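# Move small carton and two bay-2 bottles into white tray

## Task

Place the small carton and both bottles that sit in bay 2 inside the white tray; the requester is busy and will not reply to questions.

## Robot and tools

Robot: two arms, left_arm and right_arm, in a physics simulation. Each has a parallel gripper whose fingers point along the gripper's +z axis and close along its y axis. Calibrated bases in the scene frame: left_arm at (-0.015, +0.293, 0) m, quat_wxyz (+1.000, 0, 0, 0); right_arm at (-0.025, -0.318, 0) m, quat_wxyz (+1.000, 0, 0, +0.021).

Frames. Scene frame: origin at table height midway between the nominal bases, +z up, +x out over the table, left_arm toward +y (arm names do not match image left/right). Fixed cameras and the table use the scene frame. Everything about a hand (end_effector_position in metres, end_effector_quat_wxyz, velocities, targets, wrist-camera poses) is in that arm's own base frame, and all offsets run along that arm's base axes, with rotation about the Hand target's position. Printed hand poses may be wrong by a few centimetres, worse at long reach. end_effector_position is the point between the finger pads, about 1 cm short of the tips.

Row layout (shared by execute_actions and move): 14 numbers, each in [-1, 1]: left_arm dx, dy, dz, rx, ry, rz, opening, then right_arm dx, dy, dz, rx, ry, rz, opening. Both arms must be filled even if only one moves. dx..rz are an offset, not a pose: 1.0 equals 0.6 m or 180 degrees, and rx, ry, rz form one rotation vector. They count from the arm's Hand target as it stood when the action or move began, so sending the same offset twice moves the arm twice. A translation longer than 1.0 may be shortened along its direction. Opening is absolute: +1 fully open (0.094 m), -1 closed. Sending 0 for all six pose numbers re-requests the current Hand target; a 0 opening is a real command (half open), so repeat the present opening to leave a gripper alone.

execute_actions(actions, cameras): actions is a list of actions; each action is a table of up to 15 rows, one per 1/30 s step, the last row held to fill 15 steps. Every row counts from the action's start pose, not the previous row. An empty list just returns state and images. cameras picks images: omitted, null or ["all"] gives all, [] none; an unknown name voids the call.

move(target, speed, blend, opening_speed, grip_force, blocking, cameras): straight-line paths toward one row or a list of up to 15 rows, every row an offset from the same starting Hand targets. speed: m/s, 0.002 to 2.9 (default 0.25), one value or one per target; rotation capped at twice that in rad/s. blend: corner rounding in m for lists, 0 means stop at each. opening_speed: rate of opening change per second on the -1..+1 scale, at least 0.2; use it to close gently. grip_force: newtons per pad, 10 to 50 (full), one number or one per arm; it persists; lower force closes slowly. blocking=false returns after about 0.5 s while motion continues. Paths last at least 0.5 s, cap at 10 s, do not avoid obstacles or the other arm, and faster moves lag and overshoot more. Steer around an arm's own base, not close past it. The result adds a move: line: done (within 10 mm and 2 degrees, at rest), off_target, moving, held or fault, plus limits (paced = pose clipped, held = steps withheld).

wait(seconds 0 to 10): lets the scene run with last commands held; returns early if a running move ends. stop(): brakes a running move. zoom_image(camera, region [x0, y0, x1, y1] in pixels, at most 504 x 504) on cam_high, cam_low, cam_board, cam_left_wrist or cam_right_wrist from the latest images. finished_scene(scene=1): ends the scene permanently; call it only when all three items rest in the tray.

Reading results. Hand target is the last commanded pose after clipping; next offsets count from it. Grippers often rest a few cm short from friction or load, without contact; a later command (even zeros) asks again, or send the gap as an offset. Orientation commands are clipped to 40 degrees from the measured one per step. grip_measured uses the opening scale; with nothing held it reads up to about 2.5 mm wide. On a held hard part it reads up to about 3 mm below its width (more for small or round parts). Force builds about 1 N per 0.001 below first touch, then jumps to the limit near 20 N. To release, command an opening well above grip_measured. Joint velocities may read within noise; Joint torques include arm weight, and numbers 1-3 wrap at ±28 N m. Omitted lines mean little change. Joint ranges (rad): waist -2.618..3.054, shoulder 0..3.142, elbow 0..3.142 (straight 2.901), wrist pitch and yaw -1.571..1.571, wrist roll -2.094..2.094.

Cameras: cam_high, cam_low, cam_board (896x504, pinhole), cam_left_wrist and cam_right_wrist (672x504, fisheye).

Avoid: dropping objects or letting go while they move; anything leaving the table; slamming or hard pushing, especially against fixed or heavy things; any contact between the two arms, grippers or wrist cameras (the clearance check does not cover those), including a gripper closing on the other's fingers; loading the wrist-camera cables. A blocked arm keeps pressing until commanded back past its gripper. Holding loads, stretching out or pushing unreachable poses heats motors: MOTOR HOT appears at 75 °C, at 90 °C the arm folds and idles, at 100 °C it collapses. Loose objects may occasionally get nudged by the scene.

Each tool is called after ">>>" as name([rows], argument=value, ...), one row to a line, values as JSON.

## Session

>>> execute_actions(actions=[])

Scene clock: 0.00 s.
left_arm: end_effector_position=(+0.2530, -0.0044, +0.2787) grip_measured=+1.000 end_effector_quat_wxyz=(+0.545, +0.029, +0.836, -0.051) | right_arm: end_effector_position=(+0.2591, -0.0890, +0.2905) grip_measured=+1.000 end_effector_quat_wxyz=(+0.690, +0.086, +0.718, -0.046)
Joint positions: left_arm=[0.176 0.596 0.822 -0.655 0.279 0.067 0.094] | right_arm=[-0.606 0.471 0.486 -0.064 -0.42 0.033 0.094]
Joint velocities: within noise
Joint torques (N m): no reading
Motor temperatures (°C): left_arm=[27 27 33 30 25 25 28] | right_arm=[26 32 31 34 26 22 27]
Heat: left arm: 33 °C; right arm: 34 °C.
Hand target: left_arm +0.2521, -0.0054, +0.2846; +0.552, +0.032, +0.832, -0.052 | right_arm +0.2578, -0.0880, +0.2997; +0.698, +0.081, +0.710, -0.051
Tool commands: left_gripper/opening=+1.0 right_gripper/opening=+1.0

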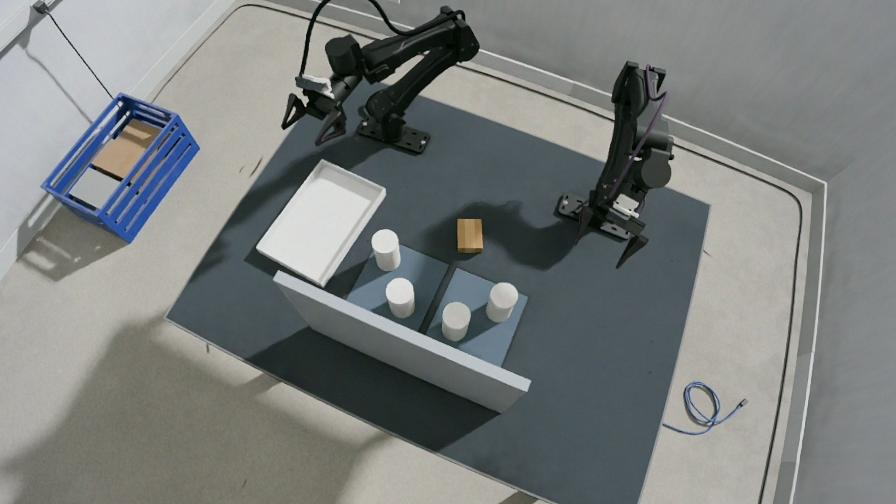

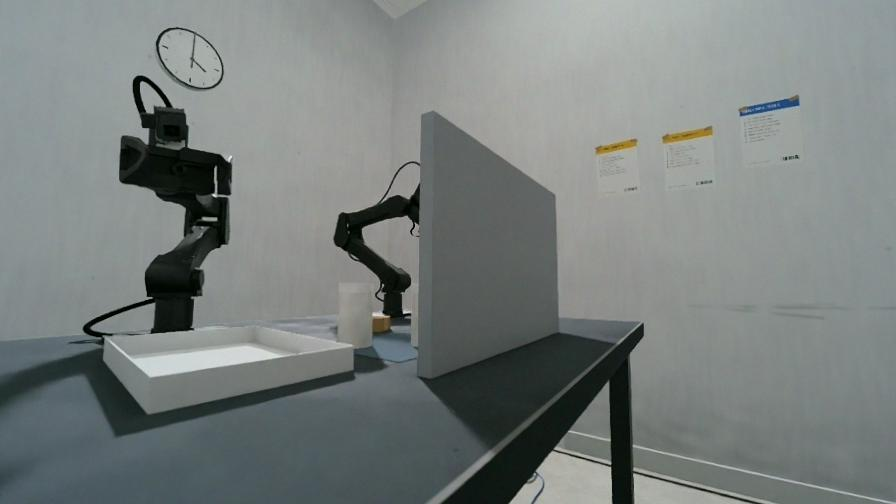

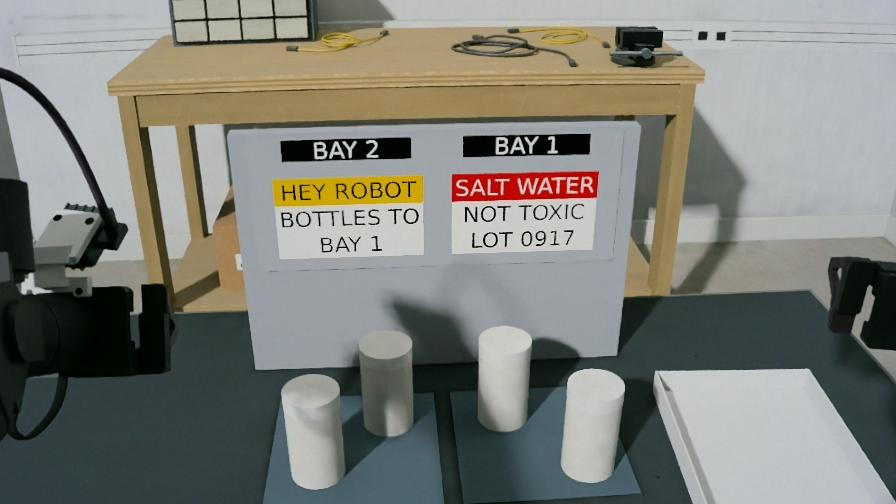

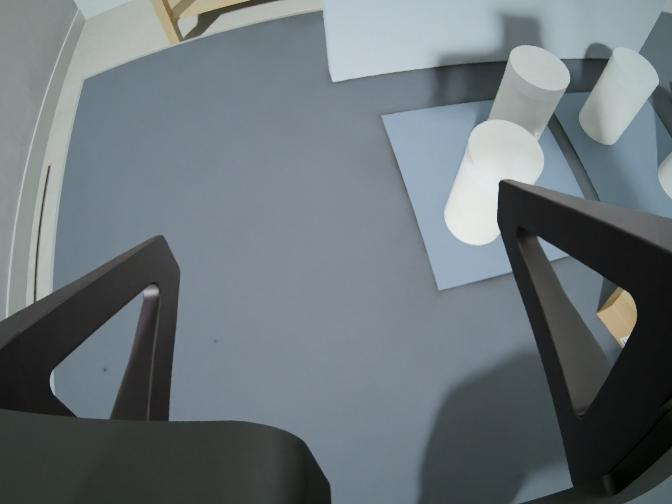

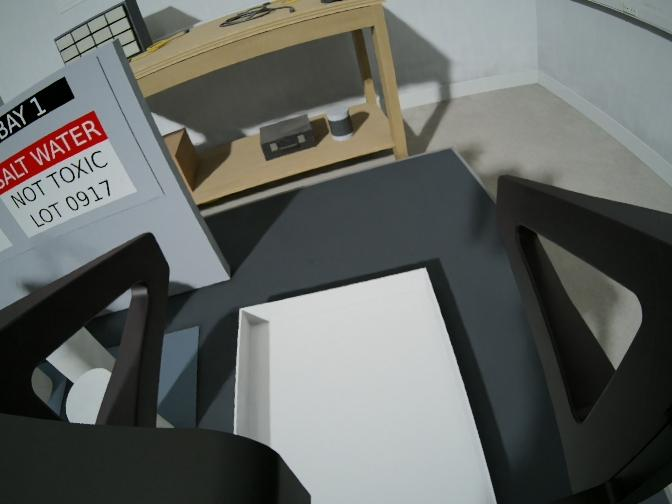

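>>> move(target=[-0.1, 0.25, 0, 0, 0, 0.25, 1, -0.063, 0.647, 0.10, 0.0189, 0.327, 0.061, 1], speed=0.4)

Scene clock: 37.97 s.
left_arm: end_effector_position=(+0.1924, +0.1408, +0.2788) grip_measured=+1.000 end_effector_quat_wxyz=(+0.523, -0.283, +0.789, +0.157) | right_arm: end_effector_position=(+0.2192, +0.2995, +0.3554) grip_measured=+1.000 end_effector_quat_wxyz=(+0.335, -0.036, +0.936, +0.105)
Joint positions: left_arm=[0.608 0.528 0.822 -0.709 -0.026 -0.064 0.094] | right_arm=[1.175 1.73 2.244 -1.555 0.509 0.958 0.094]
Joint torques (N m): left_arm=[0.57 2.39 8.05 2.12 -0.12 -0.08] | right_arm=[0.05 -6.37 7.36 0.93 0.25 0.1]
Motor temperatures (°C): left_arm=[27 27 36 31 25 25 28] | right_arm=[26 31 33 40 26 22 26]
Heat: left arm: 36 °C; right arm: 40 °C.
Hand target: left_arm +0.1920, +0.1446, +0.2846; +0.530, -0.289, +0.781, +0.163 | right_arm +0.2199, +0.3002, +0.3597; +0.258, +0.000, +0.966, +0.001
Off the commanded pose: left_arm 0.007 m, 2 deg | right_arm 0.004 m, 16 deg.
joint sent to its limit (right arm) — joint 4 (wrist pitch), lower limit. The joint targets are off in orientation, not in position.
move: off_target (right_arm)

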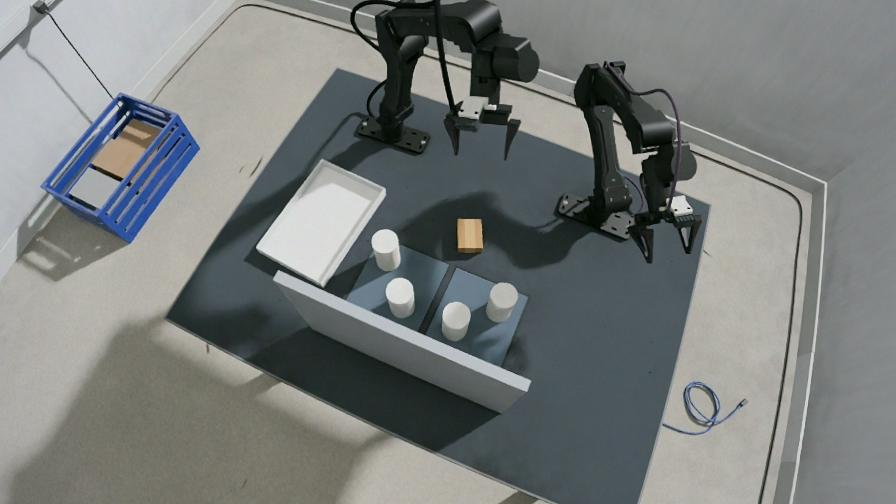

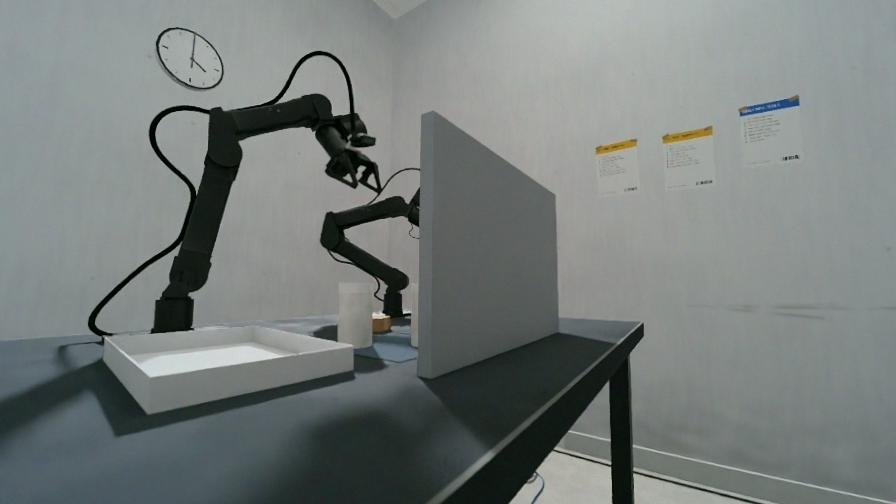

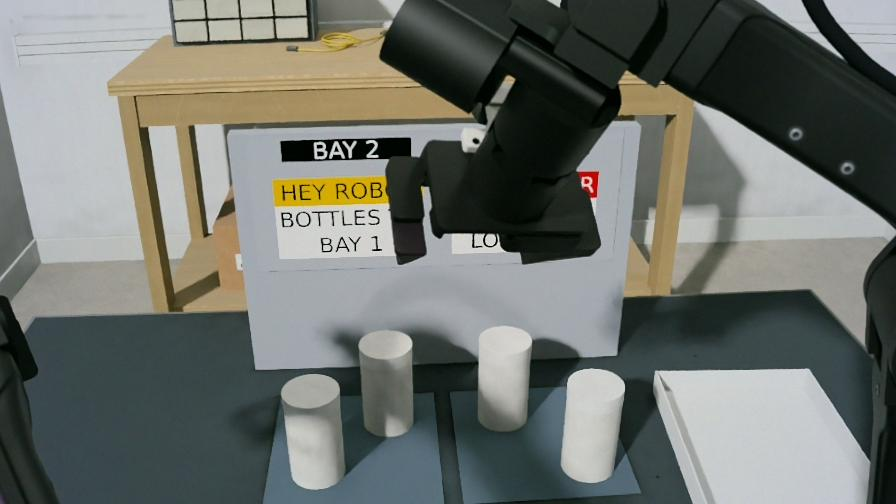

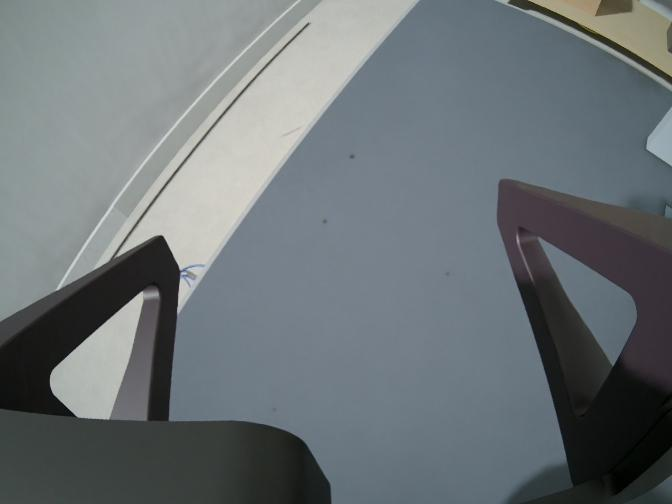

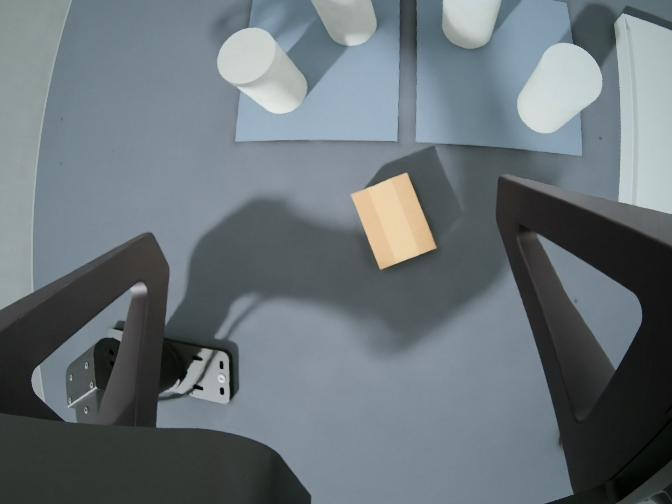

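>>> move(target=[0, 0, 0, 0, 0, 0, 1, 0.042, -0.05, -0.30, -0.028, 0.165, 0.103, 1], cameras=["cam_right_wrist","cam_high","cam_board"])

Scene clock: 85.60 s.
left_arm: end_effector_position=(+0.1924, +0.1408, +0.2788) grip_measured=+1.000 end_effector_quat_wxyz=(+0.523, -0.283, +0.789, +0.157) | right_arm: end_effector_position=(+0.2473, +0.2727, +0.1850) grip_measured=+1.000 end_effector_quat_wxyz=(+0.023, -0.162, +0.986, +0.014)
Joint positions: left_arm=[0.608 0.528 0.822 -0.709 -0.026 -0.064 0.094] | right_arm=[0.835 1.928 1.966 -1.556 0.008 0.51 0.094]
Joint torques (N m): left_arm=[0.54 2.39 8.05 2.13 -0.11 -0.08] | right_arm=[-0.28 -9.1 5.22 0.26 -0.06 -0.09]
Motor temperatures (°C): left_arm=[26 27 36 34 25 25 27] | right_arm=[26 33 35 35 26 22 26]
Heat: left arm: 36 °C; right arm: 35 °C.
Hand target: left_arm +0.1920, +0.1446, +0.2845; +0.530, -0.289, +0.781, +0.163 | right_arm +0.2451, +0.2703, +0.1797; -0.001, -0.165, +0.986, +0.000
Off the commanded pose: left_arm 0.007 m, 2 deg | right_arm 0.006 m, 3 deg.
joint sent to its limit (right arm) — joint 4 (wrist pitch), lower limit. The joint targets still meet the commanded pose.
move: off_target (right_arm)
Images, in order (width x height): cam_high 896x504, cam_board 896x504, cam_right_wrist 672x504.

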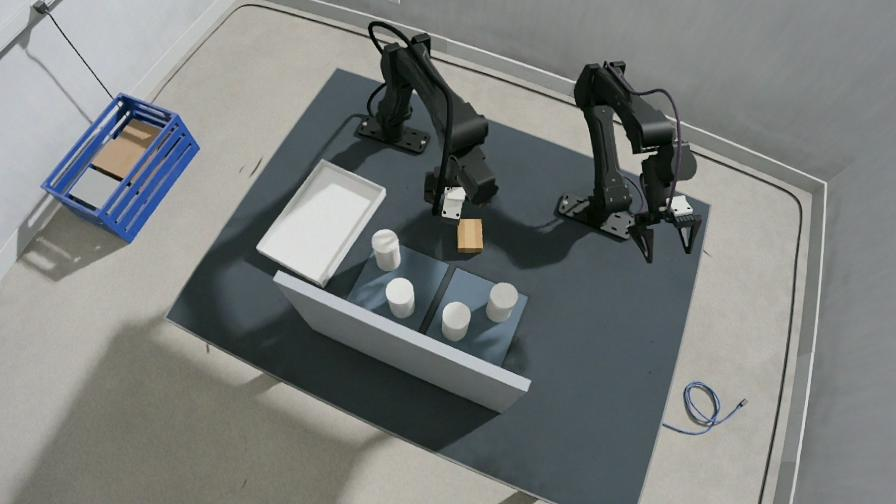

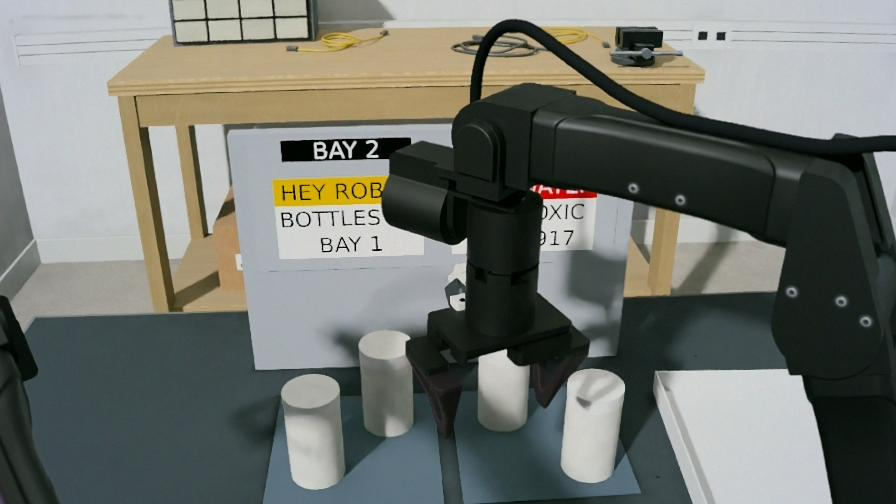

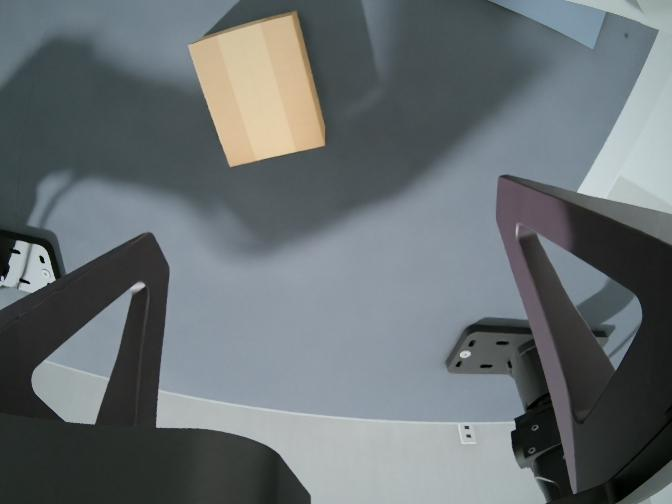

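>>> move(target=[0, 0, 0, 0, 0, 0, 1, -0.037, 0.075, -0.133, 0, 0, 0.052, 1], cameras=["cam_right_wrist","cam_high","cam_board"])

Scene clock: 114.90 s.
left_arm: end_effector_position=(+0.1924, +0.1408, +0.2788) grip_measured=+1.000 end_effector_quat_wxyz=(+0.523, -0.283, +0.789, +0.157) | right_arm: end_effector_position=(+0.2215, +0.3140, +0.1040) grip_measured=+1.000 end_effector_quat_wxyz=(+0.001, -0.242, +0.970, -0.001)
Joint positions: left_arm=[0.608 0.528 0.822 -0.709 -0.026 -0.064 0.094] | right_arm=[0.955 2.011 1.759 -1.32 0.002 0.467 0.094]
Joint torques (N m): left_arm=[0.54 2.39 8.06 2.13 -0.11 -0.08] | right_arm=[-0.13 -10.21 5.56 0.37 -0.02 -0.07]
Heat: left arm: 35 °C; right arm: 33 °C.
Hand target: left_arm +0.1920, +0.1446, +0.2845; +0.530, -0.289, +0.781, +0.163 | right_arm +0.2230, +0.3153, +0.0999; -0.001, -0.245, +0.970, +0.000
Off the commanded pose: left_arm 0.007 m, 2 deg | right_arm 0.005 m, 0 deg.
move: done
Images, in order (width x height): cam_high 896x504, cam_board 896x504, cam_right_wrist 672x504.

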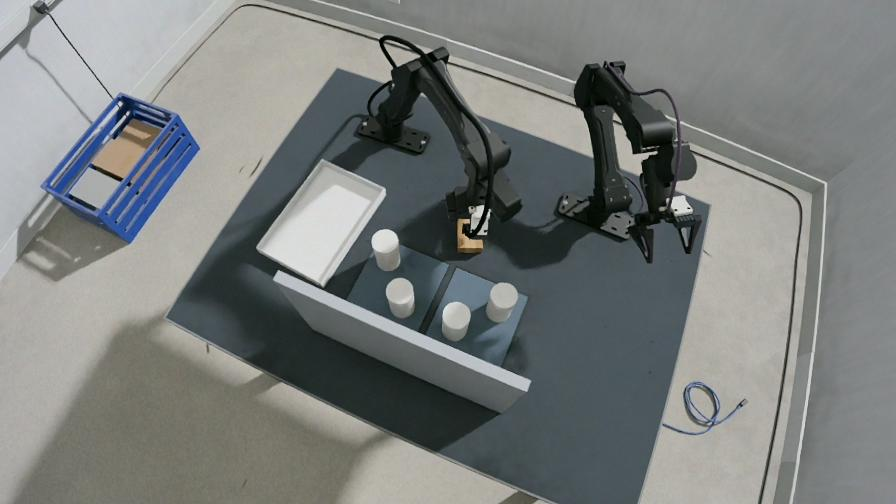

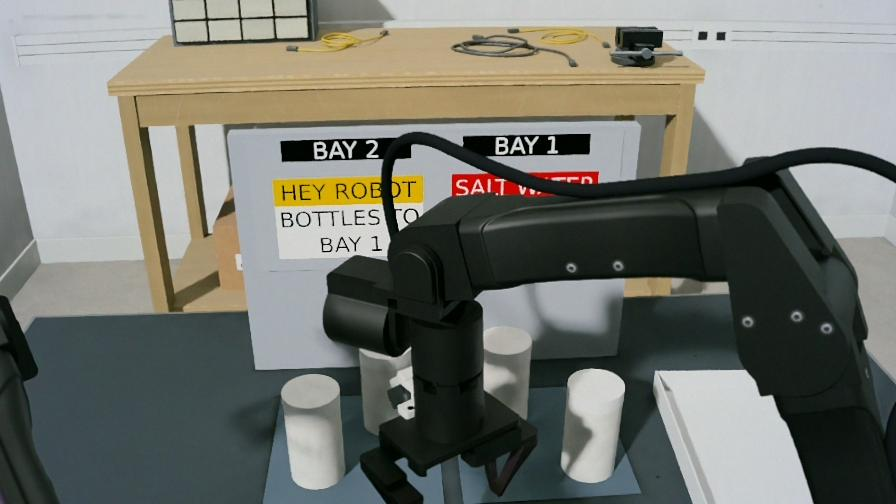

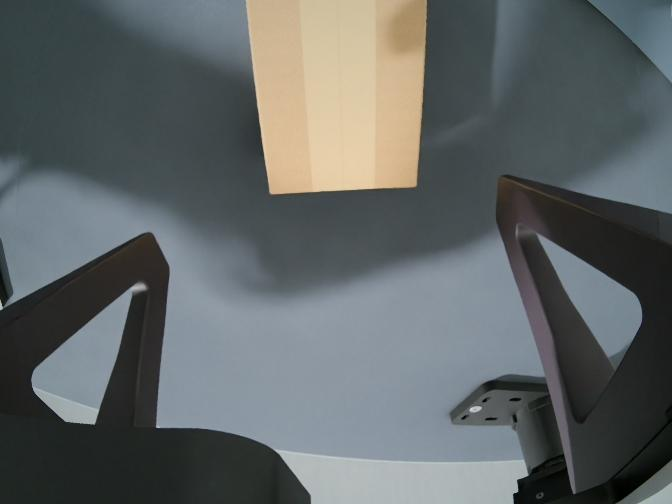

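>>> move([
  [0, 0, 0, 0, 0, 0, 1, 0.015, 0.008, -0.132, 0, 0, 0.003, 1],
  [0, 0, 0, 0, 0, 0, 1, 0.015, 0.008, -0.132, 0, 0, 0.003, 0.1],
], grip_force=20, cameras=["cam_right_wrist"])

>>> wait(seconds=0.1, cameras=["cam_right_wrist"])

Scene clock: 124.03 s.
left_arm: end_effector_position=(+0.1924, +0.1408, +0.2788) grip_measured=+1.000 end_effector_quat_wxyz=(+0.523, -0.283, +0.789, +0.157) | right_arm: end_effector_position=(+0.2294, +0.3207, +0.0256) grip_measured=+0.301 end_effector_quat_wxyz=(+0.001, -0.249, +0.969, -0.001)
Joint positions: left_arm=[0.608 0.528 0.822 -0.709 -0.026 -0.064 0.094] | right_arm=[0.949 2.096 1.57 -1.045 0.002 0.446 0.061]
Joint torques (N m): left_arm=[0.54 2.36 8.06 2.12 -0.12 -0.09] | right_arm=[-0.62 -10.58 5.39 0.38 -0.02 -0.07]
Heat: left arm: 35 °C; right arm: 34 °C.
Hand target: left_arm +0.1920, +0.1446, +0.2845; +0.530, -0.289, +0.781, +0.163 | right_arm +0.2320, +0.3201, +0.0208; -0.001, -0.250, +0.968, +0.000
Off the commanded pose: left_arm 0.007 m, 2 deg | right_arm 0.006 m, 0 deg.
grip_force (N): 20, 20
move: done
Images, in order (width x height): cam_right_wrist 672x504.

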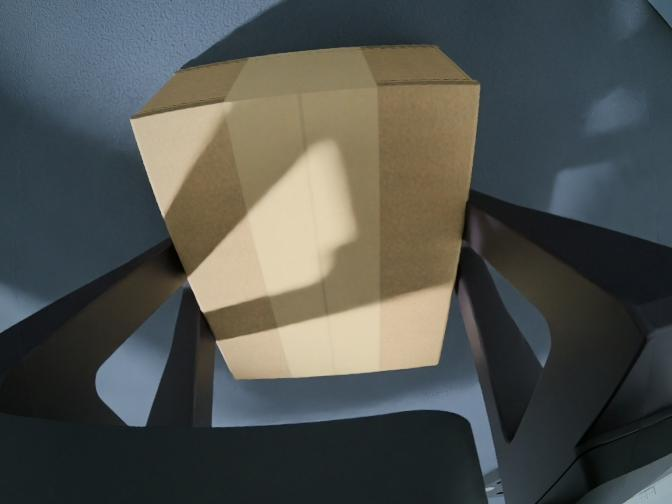

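Scene clock: 124.13 s.
left_arm: end_effector_position=(+0.1924, +0.1408, +0.2788) grip_measured=+1.000 end_effector_quat_wxyz=(+0.523, -0.283, +0.789, +0.157) | right_arm: end_effector_position=(+0.2294, +0.3207, +0.0256) grip_measured=+0.300 end_effector_quat_wxyz=(+0.001, -0.249, +0.969, -0.001)
Joint positions: left_arm=[0.608 0.528 0.822 -0.709 -0.026 -0.064 0.094] | right_arm=[0.949 2.096 1.57 -1.045 0.002 0.446 0.061]
Joint torques (N m): left_arm=[0.54 2.37 8.03 2.12 -0.11 -0.08] | right_arm=[-0.62 -10.58 5.38 0.38 -0.02 -0.07]
Heat: left arm: 35 °C; right arm: 34 °C.
Hand target: left_arm +0.1920, +0.1446, +0.2845; +0.530, -0.289, +0.781, +0.163 | right_arm +0.2320, +0.3201, +0.0208; -0.001, -0.250, +0.968, +0.000
Tool commands: left_gripper/opening=+1.0 right_gripper/opening=+0.1
Off the commanded pose: left_arm 0.007 m, 2 deg | right_arm 0.006 m, 0 deg.
grip_force (N): 20, 20
wait: 0.10 s; no rest
Images, in order (width x height): cam_right_wrist 672x504.

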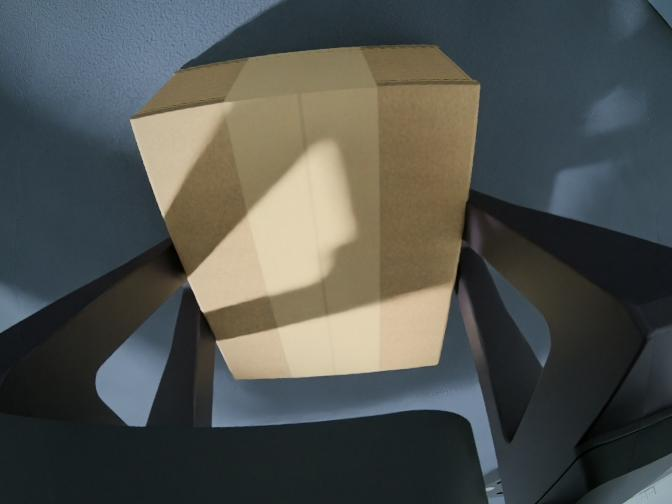

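>>> move([
  [0, 0, 0, 0, 0, 0, 1, 0.01, 0, 0.2, 0, 0, 0, 0.1],
  [0, 0, 0, 0, 0, 0, 1, 0.08, -0.617, 0.23, 0, 0, -0.16, 0.1],
], blend=0.04, speed=0.3, cameras=["cam_right_wrist","cam_high","cam_board"])

Scene clock: 139.10 s.
left_arm: end_effector_position=(+0.1924, +0.1408, +0.2788) grip_measured=+1.000 end_effector_quat_wxyz=(+0.523, -0.283, +0.789, +0.157) | right_arm: end_effector_position=(+0.2745, -0.0508, +0.1534) grip_measured=+0.300 end_effector_quat_wxyz=(-0.006, +0.006, +1.000, -0.002)
Joint positions: left_arm=[0.608 0.528 0.822 -0.709 -0.026 -0.064 0.094] | right_arm=[-0.183 1.612 1.458 -1.428 0.005 -0.171 0.061]
Joint torques (N m): left_arm=[0.58 2.35 8.06 2.12 -0.12 -0.08] | right_arm=[0.35 -6.08 8.31 0.15 -0.04 -0.07]
Heat: left arm: 35 °C; right arm: 35 °C.
Hand target: left_arm +0.1920, +0.1446, +0.2845; +0.530, -0.289, +0.781, +0.163 | right_arm +0.2801, -0.0501, +0.1589; +0.000, -0.001, +1.000, +0.000
Off the commanded pose: left_arm 0.007 m, 2 deg | right_arm 0.008 m, 1 deg.
grip_force (N): 20, 20
move: done
Images, in order (width x height): cam_high 896x504, cam_board 896x504, cam_right_wrist 672x504.

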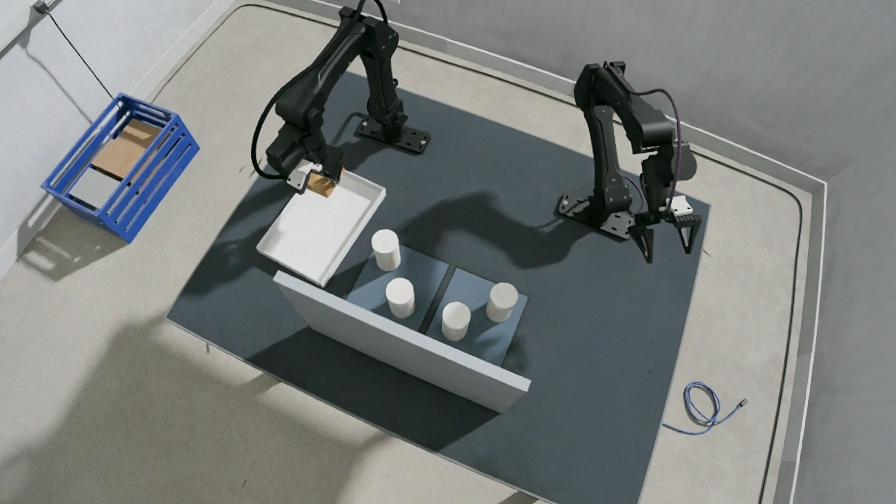

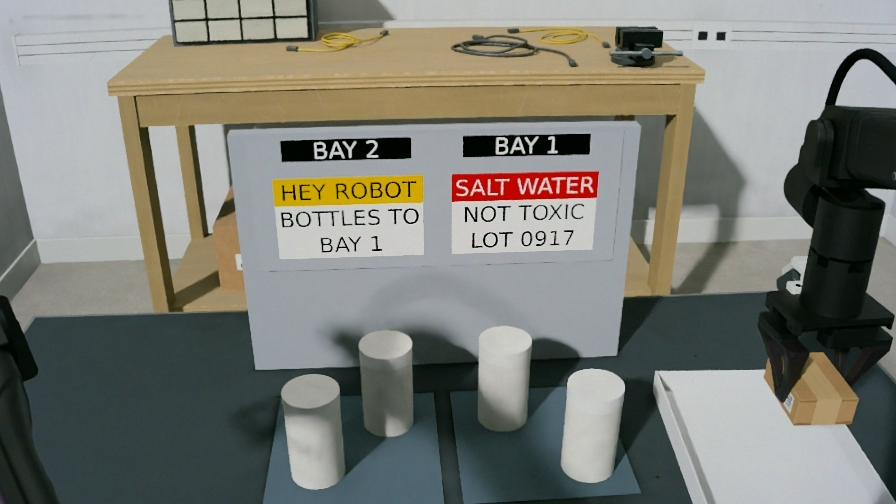

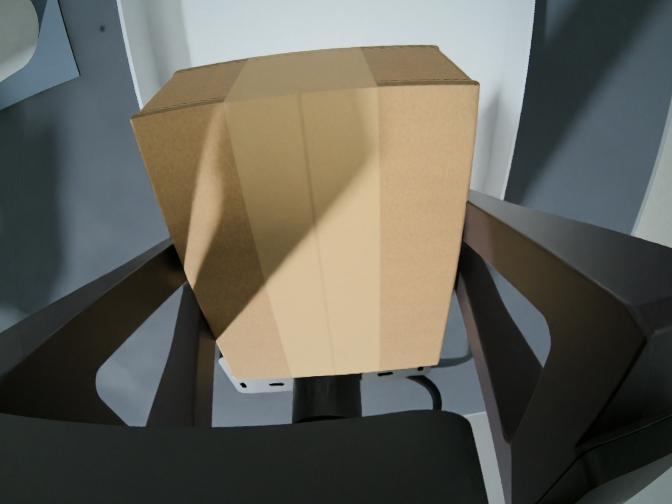

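>>> zoom_image(camera="cam_right_wrist", region=[420, 0, 672, 420])

>>> zoom_image(camera="cam_high", region=[240, 120, 420, 300])

Scaled by 1.200 from the camera's 672x504 image, which has a finer 960x720 frame.

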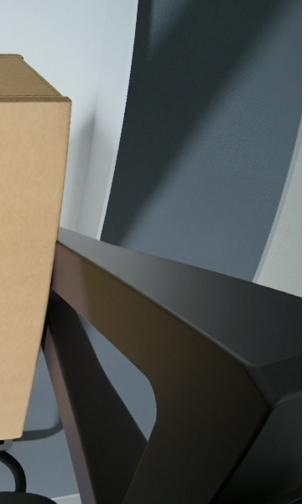

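Scaled by 2.800 from the camera's 896x504 image, which has a finer 1280x720 frame.

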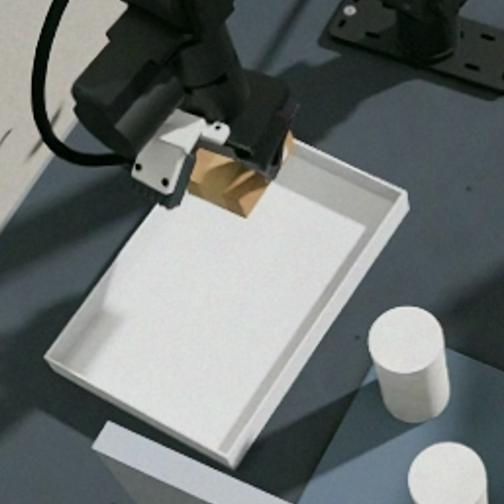

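>>> move([
  [0, 0, 0, 0, 0, 0, 1, 0, 0, -0.2, 0, 0, 0, 0.1],
  [0, 0, 0, 0, 0, 0, 1, 0, 0, -0.225, 0, 0, 0, 0.1],
], speed=[0.2, 0.05], cameras=["cam_right_wrist","cam_board"])

Scene clock: 156.17 s.
left_arm: end_effector_position=(+0.1925, +0.1408, +0.2789) grip_measured=+1.000 end_effector_quat_wxyz=(+0.523, -0.283, +0.788, +0.157) | right_arm: end_effector_position=(+0.2798, -0.0518, +0.0291) grip_measured=+0.300 end_effector_quat_wxyz=(+0.002, +0.006, +1.000, -0.003)
Joint positions: left_arm=[0.608 0.528 0.822 -0.709 -0.026 -0.064 0.094] | right_arm=[-0.183 1.694 1.043 -0.915 0.005 -0.172 0.061]
Joint torques (N m): left_arm=[0.54 2.36 8.05 2.13 -0.11 -0.08] | right_arm=[0.35 -6.38 4.83 0.43 -0.04 -0.08]
Heat: left arm: 35 °C; right arm: 35 °C.
Hand target: left_arm +0.1920, +0.1446, +0.2846; +0.530, -0.289, +0.781, +0.163 | right_arm +0.2800, -0.0500, +0.0239; +0.000, -0.001, +1.000, +0.000
Off the commanded pose: left_arm 0.007 m, 2 deg | right_arm 0.006 m, 1 deg.
grip_force (N): 20, 20
move: done
Images, in order (width x height): cam_board 896x504, cam_right_wrist 672x504.

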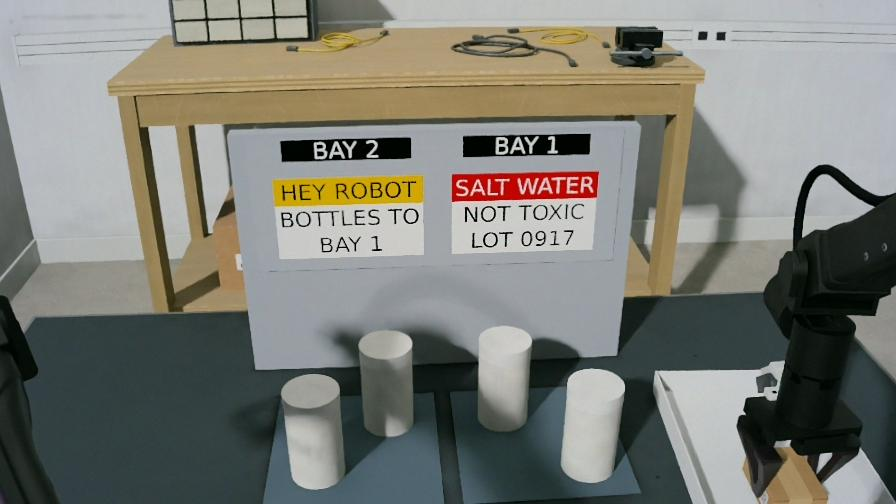

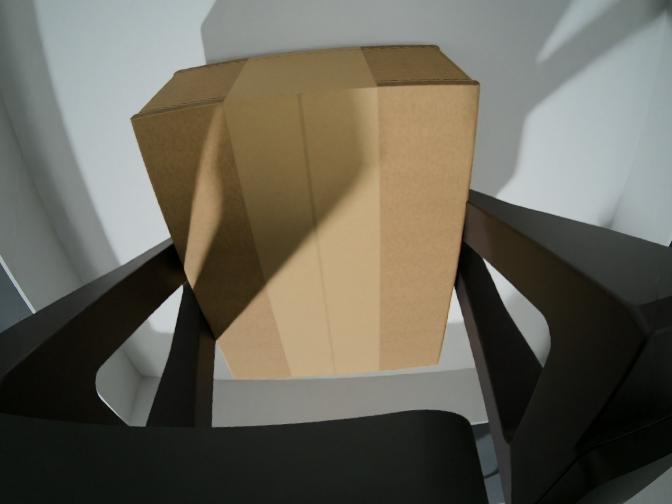

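>>> move([
  [0, 0, 0, 0, 0, 0, 1, 0, 0, -0.005, 0, 0, 0, 0.1],
  [0, 0, 0, 0, 0, 0, 1, 0, 0, -0.005, 0, 0, 0, 0.65],
  [0, 0, 0, 0, 0, 0, 1, 0, 0, 0.25, 0, 0, 0, 0.65],
  [0, 0, 0, 0, 0, 0, 1, -0.1, 0.583, 0.46, 0, -0.333, 0, 0.65],
], speed=[0.1,0.2,0.2,0.4], blend=[0,0,0.05,0], cameras=["cam_right_wrist","cam_high","cam_board"])

Scene clock: 170.00 s.
left_arm: end_effector_position=(+0.1925, +0.1408, +0.2789) grip_measured=+1.000 end_effector_quat_wxyz=(+0.523, -0.283, +0.788, +0.157) | right_arm: end_effector_position=(+0.2146, +0.2990, +0.2912) grip_measured=+0.648 end_effector_quat_wxyz=(+0.485, -0.014, +0.875, +0.004)
Joint positions: left_arm=[0.608 0.528 0.822 -0.709 -0.026 -0.064 0.094] | right_arm=[1.362 1.63 1.673 -1.262 0.97 1.143 0.077]
Joint torques (N m): left_arm=[0.55 2.37 8.05 2.14 -0.11 -0.09] | right_arm=[-0.32 -5.79 8.64 0.64 0.78 0.11]
Heat: left arm: 35 °C; right arm: 34 °C.
Hand target: left_arm +0.1920, +0.1446, +0.2846; +0.530, -0.289, +0.781, +0.163 | right_arm +0.2201, +0.2997, +0.2998; +0.499, -0.001, +0.867, -0.001
Off the commanded pose: left_arm 0.007 m, 2 deg | right_arm 0.010 m, 2 deg.
grip_force (N): 20, 20
move: done
Images, in order (width x height): cam_high 896x504, cam_board 896x504, cam_right_wrist 672x504.

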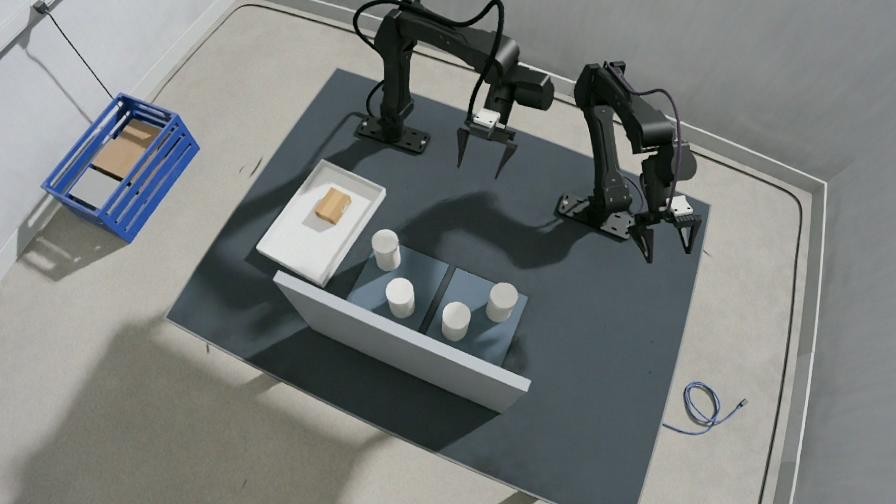

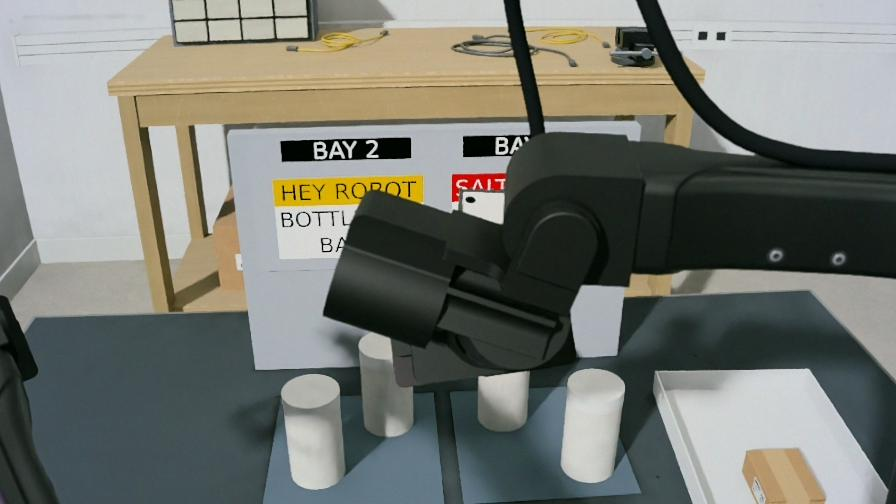

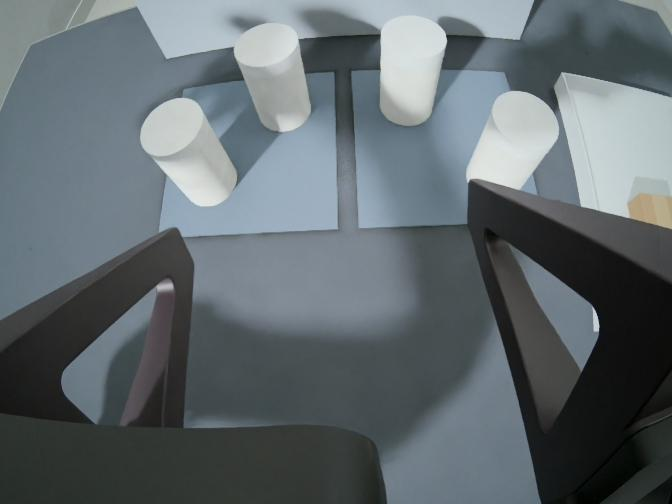

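>>> move(target=[0, 0, 0, 0, 0, 0, 1, 0.108, 0.067, -0.365, 0, 0, 0.278, 1], cameras=["cam_right_wrist","cam_high","cam_board"])

Scene clock: 228.10 s.
left_arm: end_effector_position=(+0.1925, +0.1408, +0.2789) grip_measured=+1.000 end_effector_quat_wxyz=(+0.523, -0.283, +0.788, +0.157) | right_arm: end_effector_position=(+0.2830, +0.3403, +0.0850) grip_measured=+0.998 end_effector_quat_wxyz=(+0.450, -0.363, +0.789, +0.211)
Joint positions: left_arm=[0.608 0.528 0.822 -0.709 -0.026 -0.064 0.094] | right_arm=[0.878 1.647 0.668 0.448 0.008 0.012 0.094]
Joint torques (N m): left_arm=[0.54 2.37 8.02 2.12 -0.11 -0.08] | right_arm=[-0.64 -5.81 5.2 1.82 -0.09 -0.12]
Heat: left arm: 35 °C; right arm: 34 °C.
Hand target: left_arm +0.1920, +0.1446, +0.2846; +0.530, -0.289, +0.781, +0.163 | right_arm +0.2848, +0.3399, +0.0808; +0.453, -0.367, +0.785, +0.211
Off the commanded pose: left_arm 0.007 m, 2 deg | right_arm 0.005 m, 1 deg.
grip_force (N): 20, 20
move: done
Images, in order (width x height): cam_high 896x504, cam_board 896x504, cam_right_wrist 672x504.

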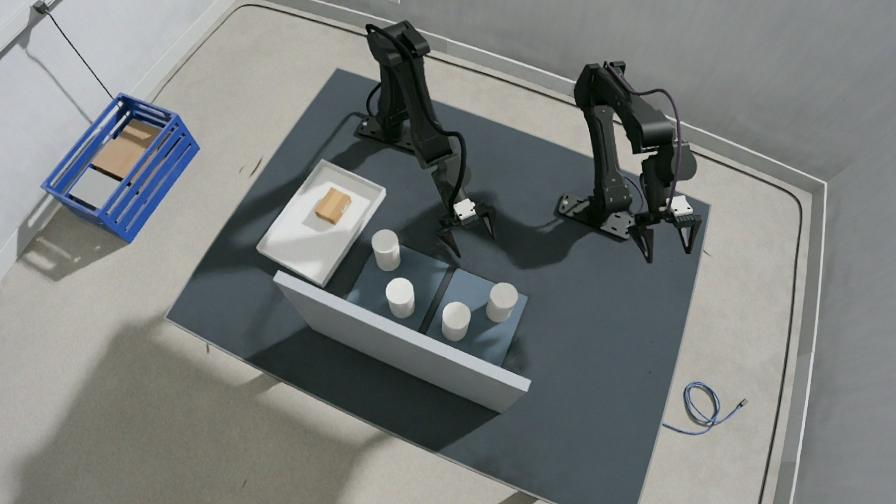

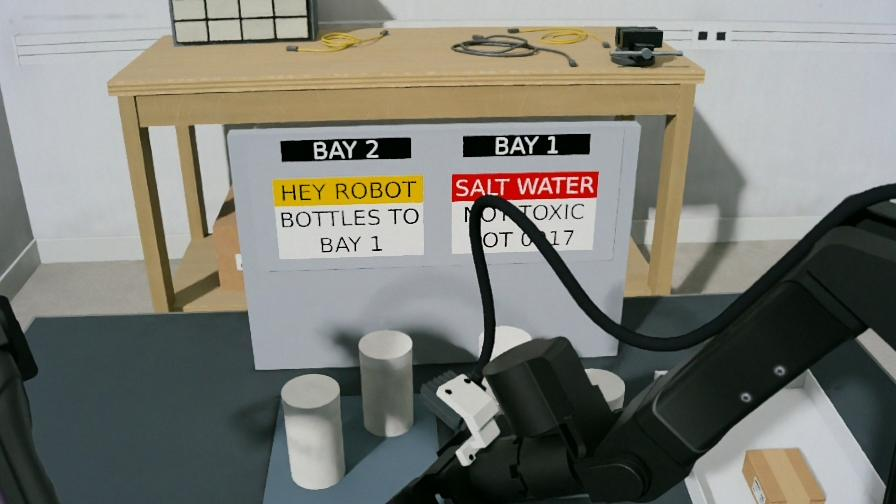

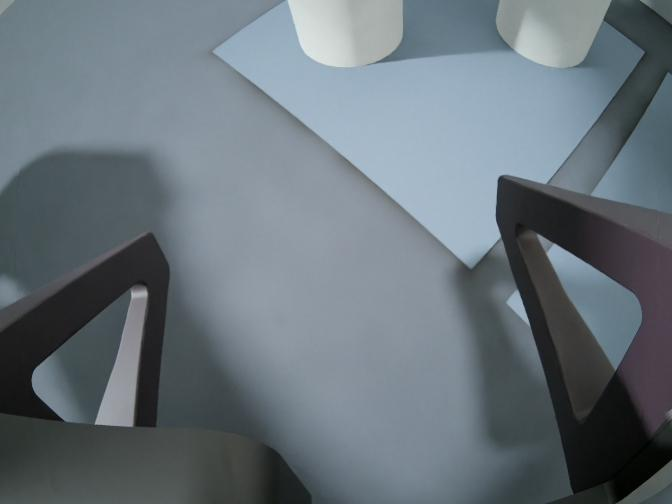

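>>> move(target=[0, 0, 0, 0, 0, 0, 1, 0.112, 0.120, 0, 0, 0, 0, 1], speed=0.2, cameras=["cam_right_wrist","cam_high","cam_board"])

Scene clock: 239.47 s.
left_arm: end_effector_position=(+0.1925, +0.1408, +0.2789) grip_measured=+1.000 end_effector_quat_wxyz=(+0.523, -0.283, +0.788, +0.157) | right_arm: end_effector_position=(+0.3443, +0.4066, +0.0769) grip_measured=+0.998 end_effector_quat_wxyz=(+0.445, -0.364, +0.791, +0.209)
Joint positions: left_arm=[0.608 0.528 0.822 -0.709 -0.026 -0.064 0.094] | right_arm=[0.865 1.96 1.051 0.366 -0.004 0.005 0.094]
Joint torques (N m): left_arm=[0.53 2.37 8.06 2.13 -0.12 -0.08] | right_arm=[-0.59 -8.98 8.34 1.6 -0.08 -0.12]
Heat: left arm: 35 °C; right arm: 34 °C.
Hand target: left_arm +0.1920, +0.1446, +0.2846; +0.530, -0.289, +0.781, +0.163 | right_arm +0.3519, +0.4120, +0.0809; +0.453, -0.367, +0.785, +0.211
Off the commanded pose: left_arm 0.007 m, 2 deg | right_arm 0.010 m, 1 deg.
grip_force (N): 20, 20
move: done
Images, in order (width x height): cam_high 896x504, cam_board 896x504, cam_right_wrist 672x504.

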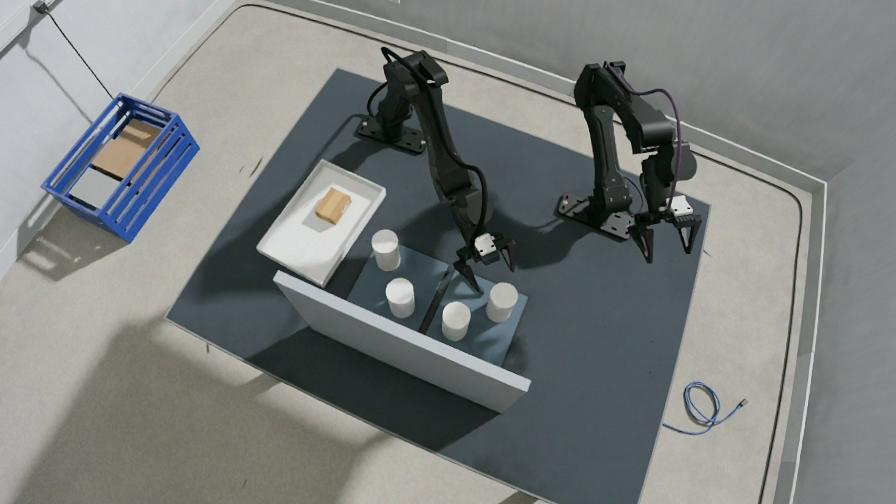

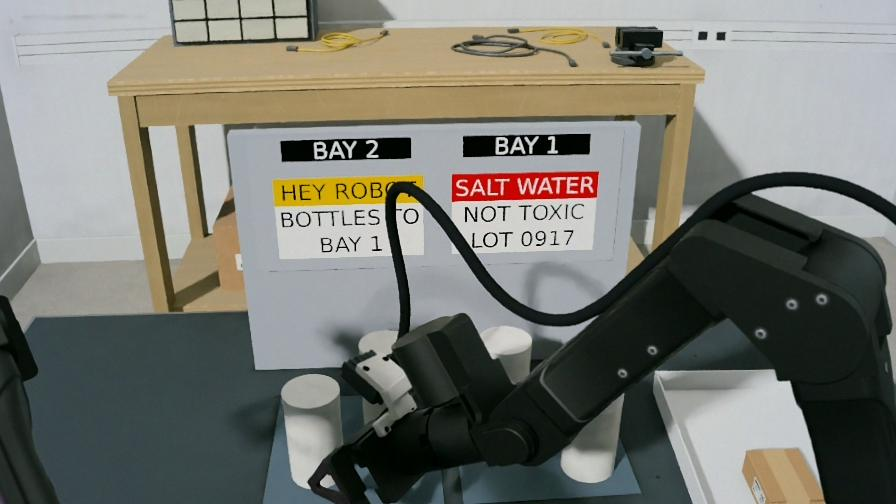

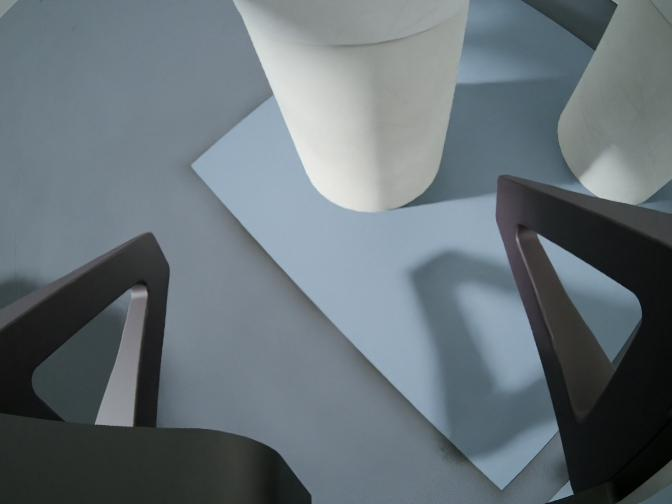

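>>> move([
  [0, 0, 0, 0, 0, 0, 1, 0.051, 0.022, 0, 0, 0, 0, 1],
  [0, 0, 0, 0, 0, 0, 1, 0.092, 0.071, 0.005, 0, 0, 0, 1],
], speed=0.12, blend=0.01, grip_force=25, cameras=["cam_right_wrist","cam_high"])

Scene clock: 250.43 s.
left_arm: end_effector_position=(+0.1925, +0.1408, +0.2789) grip_measured=+1.000 end_effector_quat_wxyz=(+0.523, -0.283, +0.788, +0.157) | right_arm: end_effector_position=(+0.4023, +0.4469, +0.0819) grip_measured=+0.998 end_effector_quat_wxyz=(+0.447, -0.361, +0.792, +0.207)
Joint positions: left_arm=[0.608 0.528 0.822 -0.709 -0.026 -0.064 0.094] | right_arm=[0.827 2.166 1.402 0.223 -0.03 -0.011 0.094]
Joint torques (N m): left_arm=[0.57 2.39 8.05 2.14 -0.11 -0.08] | right_arm=[0.12 -10.85 9.03 1.58 -0.1 -0.11]
Heat: left arm: 35 °C; right arm: 35 °C.
Hand target: left_arm +0.1920, +0.1446, +0.2846; +0.530, -0.289, +0.781, +0.163 | right_arm +0.4071, +0.4546, +0.0838; +0.453, -0.367, +0.785, +0.211
Off the commanded pose: left_arm 0.007 m, 2 deg | right_arm 0.009 m, 1 deg.
grip_force (N): 25, 25
move: done
Images, in order (width x height): cam_high 896x504, cam_right_wrist 672x504.

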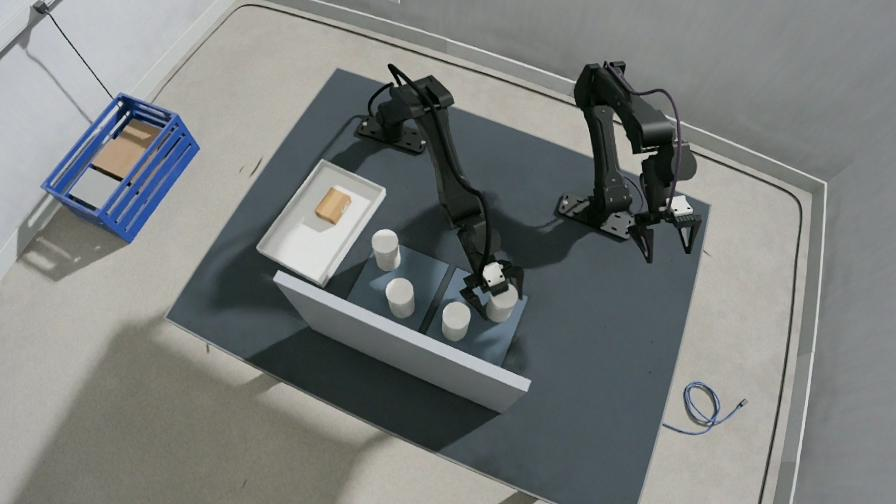

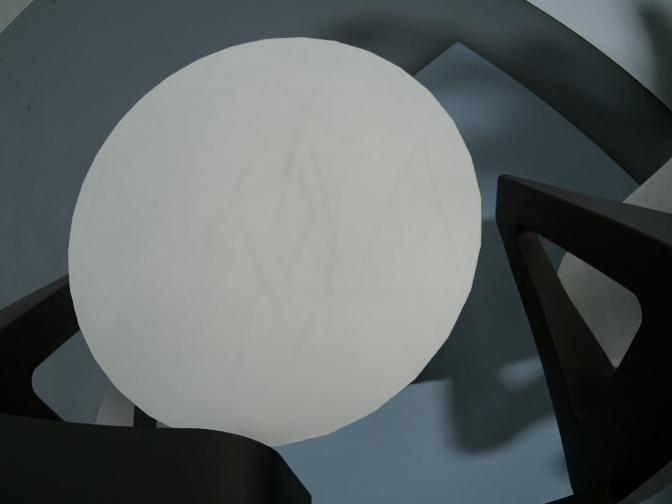

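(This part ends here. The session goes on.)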